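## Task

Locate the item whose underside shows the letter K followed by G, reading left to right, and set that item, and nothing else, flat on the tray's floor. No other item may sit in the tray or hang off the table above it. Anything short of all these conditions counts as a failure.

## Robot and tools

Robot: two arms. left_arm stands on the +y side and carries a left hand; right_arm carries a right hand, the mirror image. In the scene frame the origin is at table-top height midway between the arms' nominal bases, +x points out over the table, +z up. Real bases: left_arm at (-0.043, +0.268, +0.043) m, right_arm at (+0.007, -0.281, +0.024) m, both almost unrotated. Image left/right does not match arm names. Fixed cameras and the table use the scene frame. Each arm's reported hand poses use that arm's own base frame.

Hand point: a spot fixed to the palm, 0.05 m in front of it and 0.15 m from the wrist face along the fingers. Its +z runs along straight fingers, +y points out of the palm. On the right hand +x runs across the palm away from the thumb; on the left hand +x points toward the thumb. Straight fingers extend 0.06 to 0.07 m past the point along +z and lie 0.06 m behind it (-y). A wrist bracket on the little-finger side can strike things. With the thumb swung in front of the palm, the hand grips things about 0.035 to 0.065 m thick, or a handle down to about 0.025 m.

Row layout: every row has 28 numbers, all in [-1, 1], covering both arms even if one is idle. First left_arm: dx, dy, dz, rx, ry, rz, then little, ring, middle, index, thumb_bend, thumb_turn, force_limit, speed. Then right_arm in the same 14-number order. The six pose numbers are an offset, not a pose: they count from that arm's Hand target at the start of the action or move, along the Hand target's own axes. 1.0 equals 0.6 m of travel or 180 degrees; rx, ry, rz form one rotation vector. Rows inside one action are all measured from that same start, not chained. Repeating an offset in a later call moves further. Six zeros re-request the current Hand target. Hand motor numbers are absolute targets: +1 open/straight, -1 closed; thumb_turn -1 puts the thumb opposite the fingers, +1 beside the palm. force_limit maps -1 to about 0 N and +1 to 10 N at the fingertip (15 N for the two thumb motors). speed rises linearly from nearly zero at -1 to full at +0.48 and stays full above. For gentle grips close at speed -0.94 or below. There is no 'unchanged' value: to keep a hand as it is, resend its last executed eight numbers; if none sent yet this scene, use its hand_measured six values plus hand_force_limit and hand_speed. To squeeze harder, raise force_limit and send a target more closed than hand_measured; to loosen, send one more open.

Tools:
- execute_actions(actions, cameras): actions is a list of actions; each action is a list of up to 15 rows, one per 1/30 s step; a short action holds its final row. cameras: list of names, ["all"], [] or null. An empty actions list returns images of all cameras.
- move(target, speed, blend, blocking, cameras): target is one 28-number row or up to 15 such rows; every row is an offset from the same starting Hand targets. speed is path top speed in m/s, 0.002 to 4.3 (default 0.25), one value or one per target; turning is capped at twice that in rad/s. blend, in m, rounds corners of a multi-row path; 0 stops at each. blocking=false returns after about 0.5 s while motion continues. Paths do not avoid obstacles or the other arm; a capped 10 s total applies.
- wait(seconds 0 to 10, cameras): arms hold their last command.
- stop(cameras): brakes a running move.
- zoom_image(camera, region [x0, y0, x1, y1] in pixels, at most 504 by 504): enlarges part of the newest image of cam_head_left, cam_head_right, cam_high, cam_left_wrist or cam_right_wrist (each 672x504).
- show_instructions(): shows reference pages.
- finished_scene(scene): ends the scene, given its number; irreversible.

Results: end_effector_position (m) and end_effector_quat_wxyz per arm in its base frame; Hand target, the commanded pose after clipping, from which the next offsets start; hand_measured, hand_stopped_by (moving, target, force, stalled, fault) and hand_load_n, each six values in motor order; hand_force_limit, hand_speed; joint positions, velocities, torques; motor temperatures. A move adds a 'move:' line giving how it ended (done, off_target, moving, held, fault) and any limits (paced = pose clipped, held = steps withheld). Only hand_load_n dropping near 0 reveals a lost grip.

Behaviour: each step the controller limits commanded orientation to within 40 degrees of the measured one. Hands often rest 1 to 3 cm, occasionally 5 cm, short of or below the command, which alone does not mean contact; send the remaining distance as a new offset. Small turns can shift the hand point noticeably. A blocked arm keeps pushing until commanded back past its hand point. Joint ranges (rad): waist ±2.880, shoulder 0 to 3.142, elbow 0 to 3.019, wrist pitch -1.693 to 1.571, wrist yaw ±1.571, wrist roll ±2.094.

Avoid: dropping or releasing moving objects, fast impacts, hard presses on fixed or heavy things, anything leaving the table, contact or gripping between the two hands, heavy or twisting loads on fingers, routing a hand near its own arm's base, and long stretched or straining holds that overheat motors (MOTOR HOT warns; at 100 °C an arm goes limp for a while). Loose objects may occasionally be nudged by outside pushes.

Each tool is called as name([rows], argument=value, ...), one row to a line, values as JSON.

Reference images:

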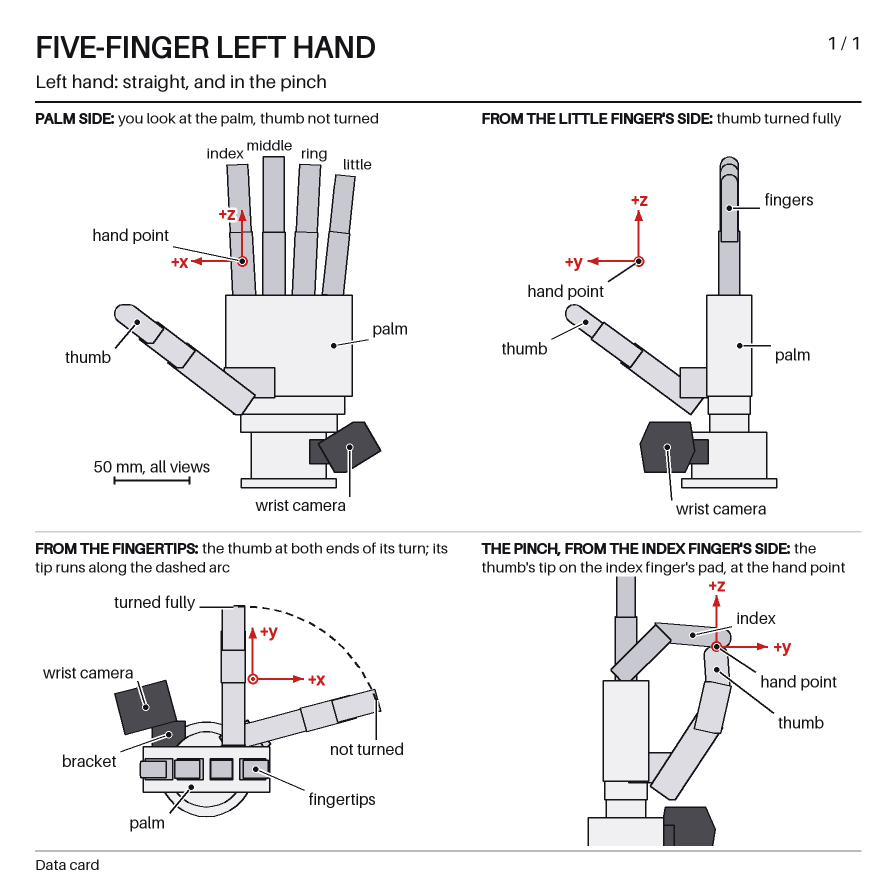

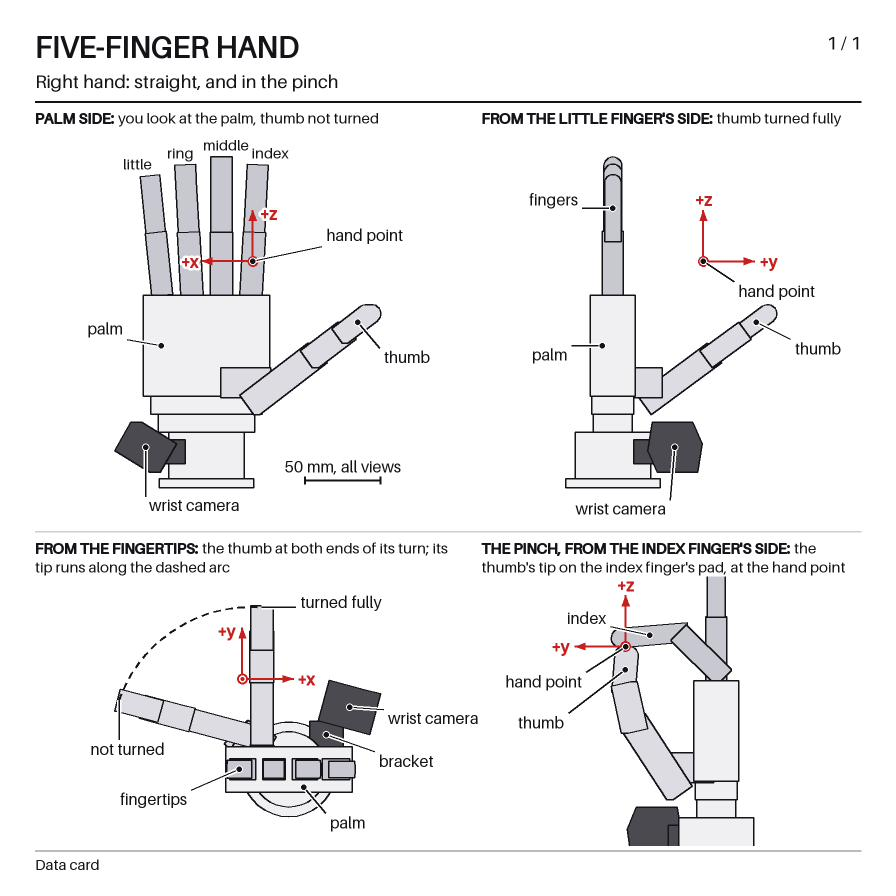

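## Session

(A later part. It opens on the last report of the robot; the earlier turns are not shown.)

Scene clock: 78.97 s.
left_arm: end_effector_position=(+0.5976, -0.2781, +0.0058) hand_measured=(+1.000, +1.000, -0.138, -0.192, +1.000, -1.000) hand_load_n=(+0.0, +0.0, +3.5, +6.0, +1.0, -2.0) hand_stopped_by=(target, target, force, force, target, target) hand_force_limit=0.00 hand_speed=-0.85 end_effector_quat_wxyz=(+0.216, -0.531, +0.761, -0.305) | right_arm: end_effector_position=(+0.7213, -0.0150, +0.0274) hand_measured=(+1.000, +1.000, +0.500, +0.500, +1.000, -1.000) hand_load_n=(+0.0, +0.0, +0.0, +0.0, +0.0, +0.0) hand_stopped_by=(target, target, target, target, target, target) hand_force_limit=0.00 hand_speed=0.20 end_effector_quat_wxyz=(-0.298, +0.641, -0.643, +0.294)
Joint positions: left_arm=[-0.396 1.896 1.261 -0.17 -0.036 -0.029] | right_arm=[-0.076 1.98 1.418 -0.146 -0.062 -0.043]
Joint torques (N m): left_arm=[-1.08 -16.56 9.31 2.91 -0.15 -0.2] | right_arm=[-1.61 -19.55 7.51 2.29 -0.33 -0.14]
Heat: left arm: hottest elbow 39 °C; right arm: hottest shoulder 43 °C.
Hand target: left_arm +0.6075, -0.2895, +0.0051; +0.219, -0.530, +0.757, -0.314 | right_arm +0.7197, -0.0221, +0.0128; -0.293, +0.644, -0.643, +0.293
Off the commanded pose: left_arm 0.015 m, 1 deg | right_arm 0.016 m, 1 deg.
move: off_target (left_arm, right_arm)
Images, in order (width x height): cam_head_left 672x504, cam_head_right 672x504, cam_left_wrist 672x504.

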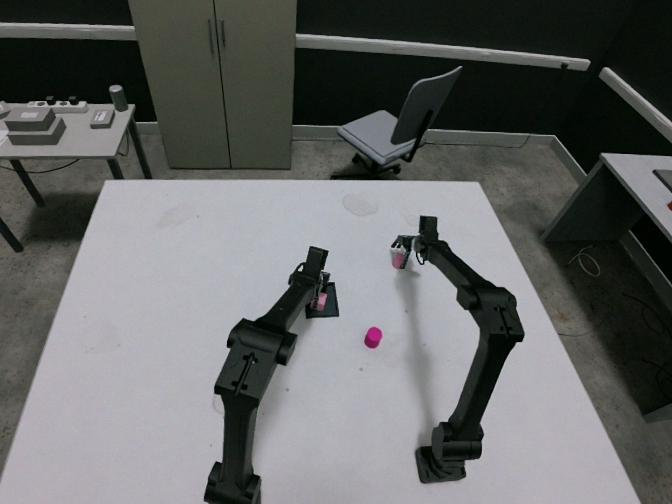

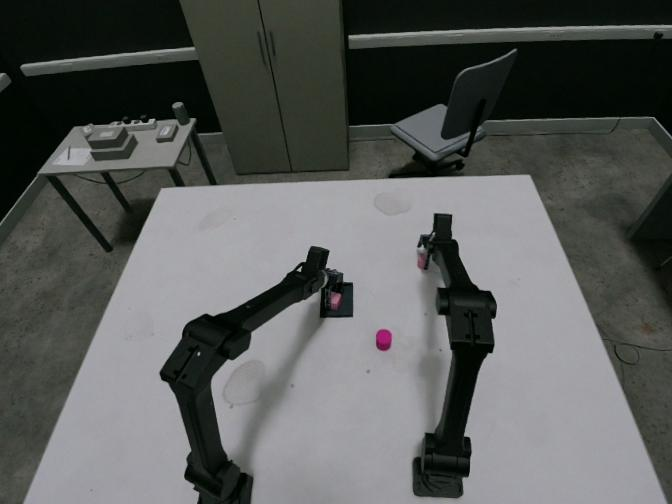

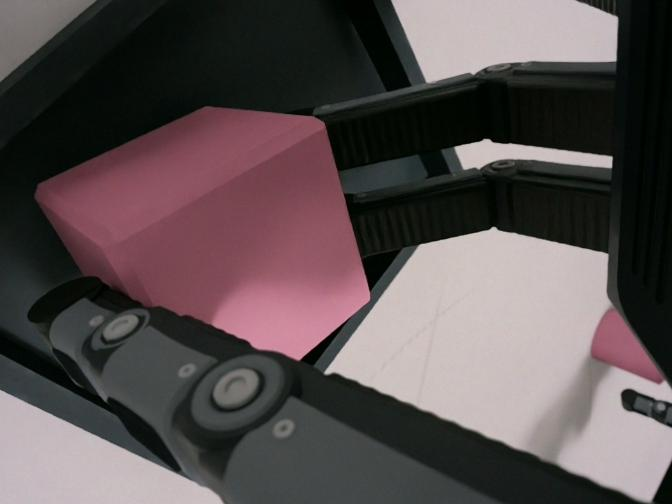

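move([
  [-0.0122,0.0114,-0.0197,0,0,0,1,1,-0.4,-0.4,1,-1,0,-0.85,0,0,0,0,0,0,1,1,0.5,0.5,1,-1,0,0.2],
  [-0.0122,0.0114,-0.0197,0,0,0,1,1,0.08,0.08,1,-1,0,-0.8,0,0,0,0,0,0,1,1,0.5,0.5,1,-1,0,0.2],
], speed=0.05, cameras=["cam_left_wrist","cam_head_right"])

zoom_image(camera="cam_head_right", region=[270, 240, 410, 360])

Scene clock: 84.50 s.
left_arm: end_effector_position=(+0.5970, -0.2785, +0.0076) hand_measured=(+1.000, +1.000, +0.080, +0.080, +1.000, -1.000) hand_load_n=(+0.0, +0.0, +0.0, +0.0, +0.0, +0.0) hand_stopped_by=(target, target, target, target, target, target) hand_force_limit=0.00 hand_speed=-0.80 end_effector_quat_wxyz=(+0.217, -0.530, +0.760, -0.309) | right_arm: end_effector_position=(+0.7213, -0.0150, +0.0274) hand_measured=(+1.000, +1.000, +0.500, +0.500, +1.000, -1.000) hand_load_n=(+0.0, +0.0, +0.0, +0.0, +0.0, +0.5) hand_stopped_by=(target, target, target, target, target, target) hand_force_limit=0.00 hand_speed=0.20 end_effector_quat_wxyz=(-0.298, +0.641, -0.643, +0.294)
Joint positions: left_arm=[-0.396 1.891 1.255 -0.162 -0.033 -0.029] | right_arm=[-0.076 1.98 1.418 -0.146 -0.062 -0.043]
Joint torques (N m): left_arm=[-0.21 -19.08 6.69 2.96 0.02 -0.1] | right_arm=[-1.55 -19.55 7.53 2.3 -0.32 -0.13]
Heat: left arm: hottest elbow 39 °C; right arm: hottest shoulder 43 °C.
Hand target: left_arm +0.5976, -0.2780, +0.0086; +0.219, -0.530, +0.757, -0.314 | right_arm +0.7197, -0.0221, +0.0128; -0.293, +0.644, -0.643, +0.293
Off the commanded pose: left_arm 0.001 m, 1 deg | right_arm 0.016 m, 1 deg.
move: off_target (right_arm)
Images, in order (width x height): cam_head_right 672x504, cam_left_wrist 672x504.

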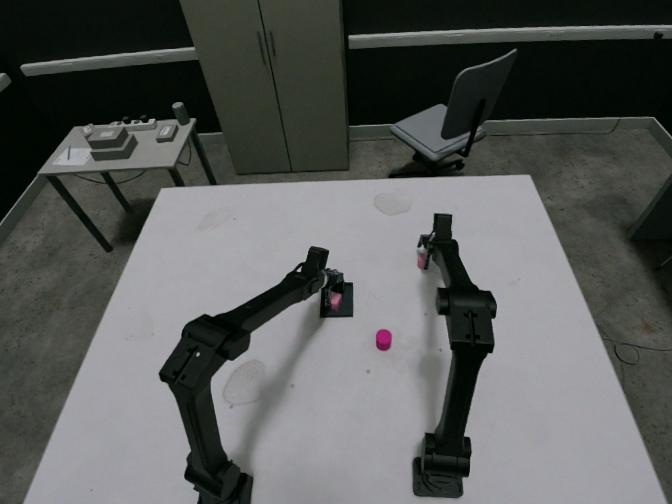

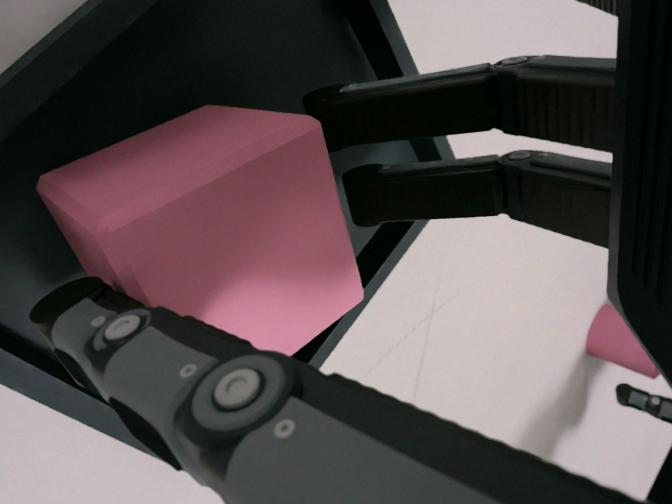

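Scaled by 3.600 from the camera's 672x504 image, which has a finer 960x720 frame.

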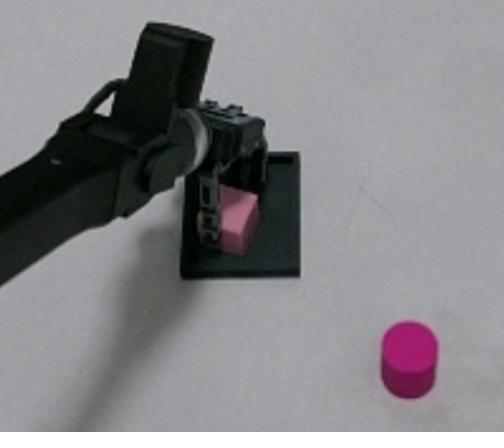

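move([
  [0,0,0,0,0,0,1,1,0.3,0.3,1,-1,0,-0.6,0,0,0,0,0,0,1,1,0.5,0.5,1,-1,0,0.2],
  [0,-0.19,-0.19,0,0,0,1,1,0.3,0.3,1,-1,0,-0.6,0,0,0,0,0,0,1,1,0.5,0.5,1,-1,0,0.2],
], speed=[0.05,0.12], cameras=["cam_left_wrist","cam_head_right","cam_high","cam_head_left"])

zoom_image(camera="cam_head_right", region=[270, 240, 410, 360])

zoom_image(camera="cam_high", region=[240, 240, 360, 340])

Scene clock: 88.90 s.
left_arm: end_effector_position=(+0.5854, -0.2738, +0.1512) hand_measured=(+1.000, +1.000, +0.300, +0.300, +1.000, -1.000) hand_load_n=(+0.0, +0.0, +0.0, +0.5, +0.0, +0.0) hand_stopped_by=(target, target, target, target, target, target) hand_force_limit=0.00 hand_speed=-0.60 end_effector_quat_wxyz=(+0.213, -0.531, +0.762, -0.302) | right_arm: end_effector_position=(+0.7213, -0.0150, +0.0274) hand_measured=(+1.000, +1.000, +0.500, +0.500, +1.000, -1.000) hand_load_n=(-0.5, +0.0, +0.0, +0.0, +0.0, +0.0) hand_stopped_by=(target, target, target, target, target, target) hand_force_limit=0.00 hand_speed=0.20 end_effector_quat_wxyz=(-0.298, +0.641, -0.643, +0.294)
Joint positions: left_arm=[-0.396 1.7 1.409 -0.523 -0.033 -0.029] | right_arm=[-0.076 1.98 1.418 -0.146 -0.062 -0.043]
Joint torques (N m): left_arm=[-0.15 -17.38 11.89 1.65 0.02 -0.1] | right_arm=[-1.55 -19.6 7.53 2.3 -0.32 -0.13]
Heat: left arm: hottest elbow 39 °C; right arm: hottest shoulder 43 °C.
Hand target: left_arm +0.5977, -0.2779, +0.1697; +0.219, -0.530, +0.757, -0.314 | right_arm +0.7197, -0.0221, +0.0128; -0.293, +0.644, -0.643, +0.293
Off the commanded pose: left_arm 0.023 m, 2 deg | right_arm 0.016 m, 1 deg.
move: off_target (left_arm, right_arm)
Images, in order (width x height): cam_head_left 672x504, cam_head_right 672x504, cam_high 672x504, cam_left_wrist 672x504.

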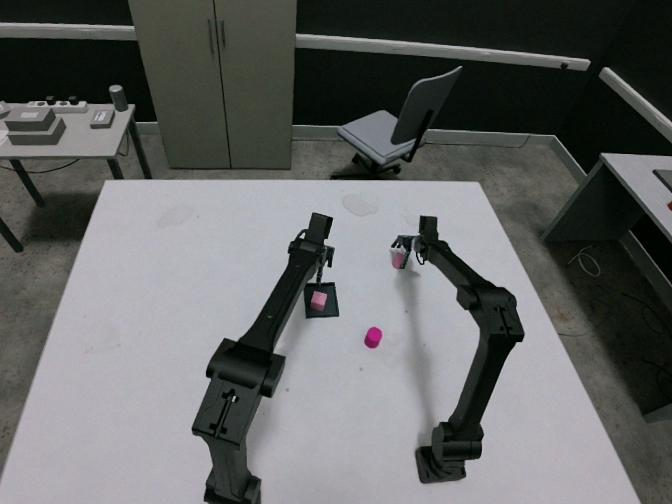

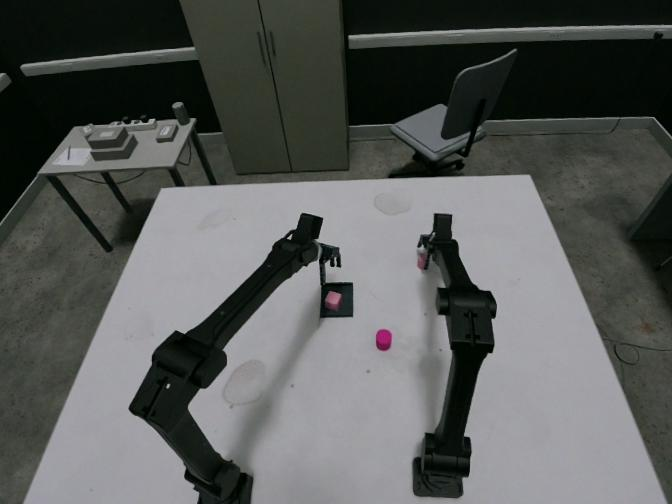

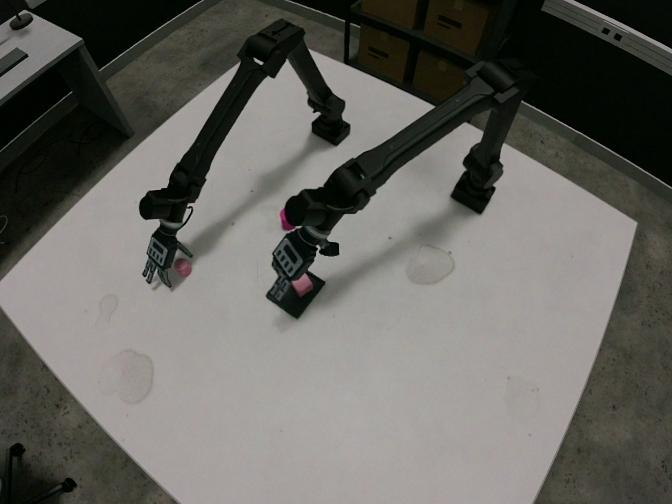

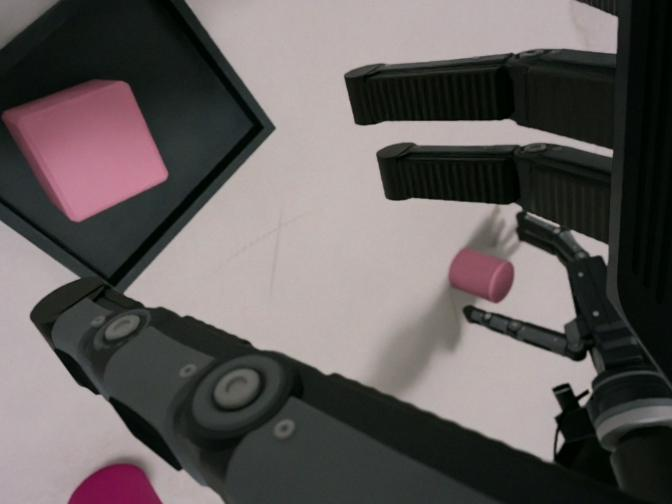

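Scaled by 3.600 from the camera's 672x504 image, which has a finer 960x720 frame.

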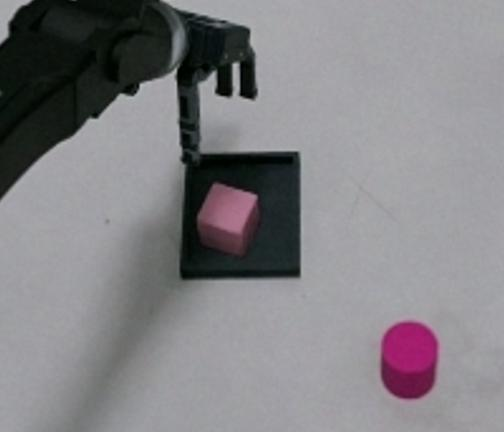

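Scaled by 4.200 from the camera's 672x504 image, which has a finer 960x720 frame.

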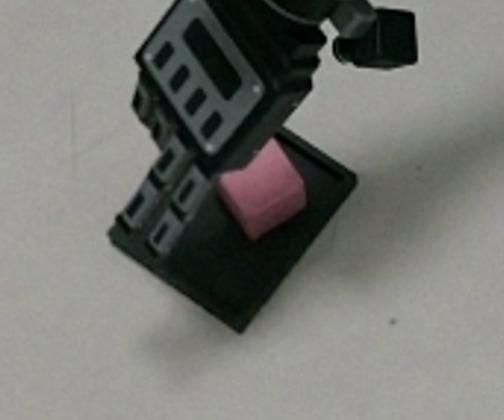

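finished_scene(scene=2)

The scene is finished: the task was done.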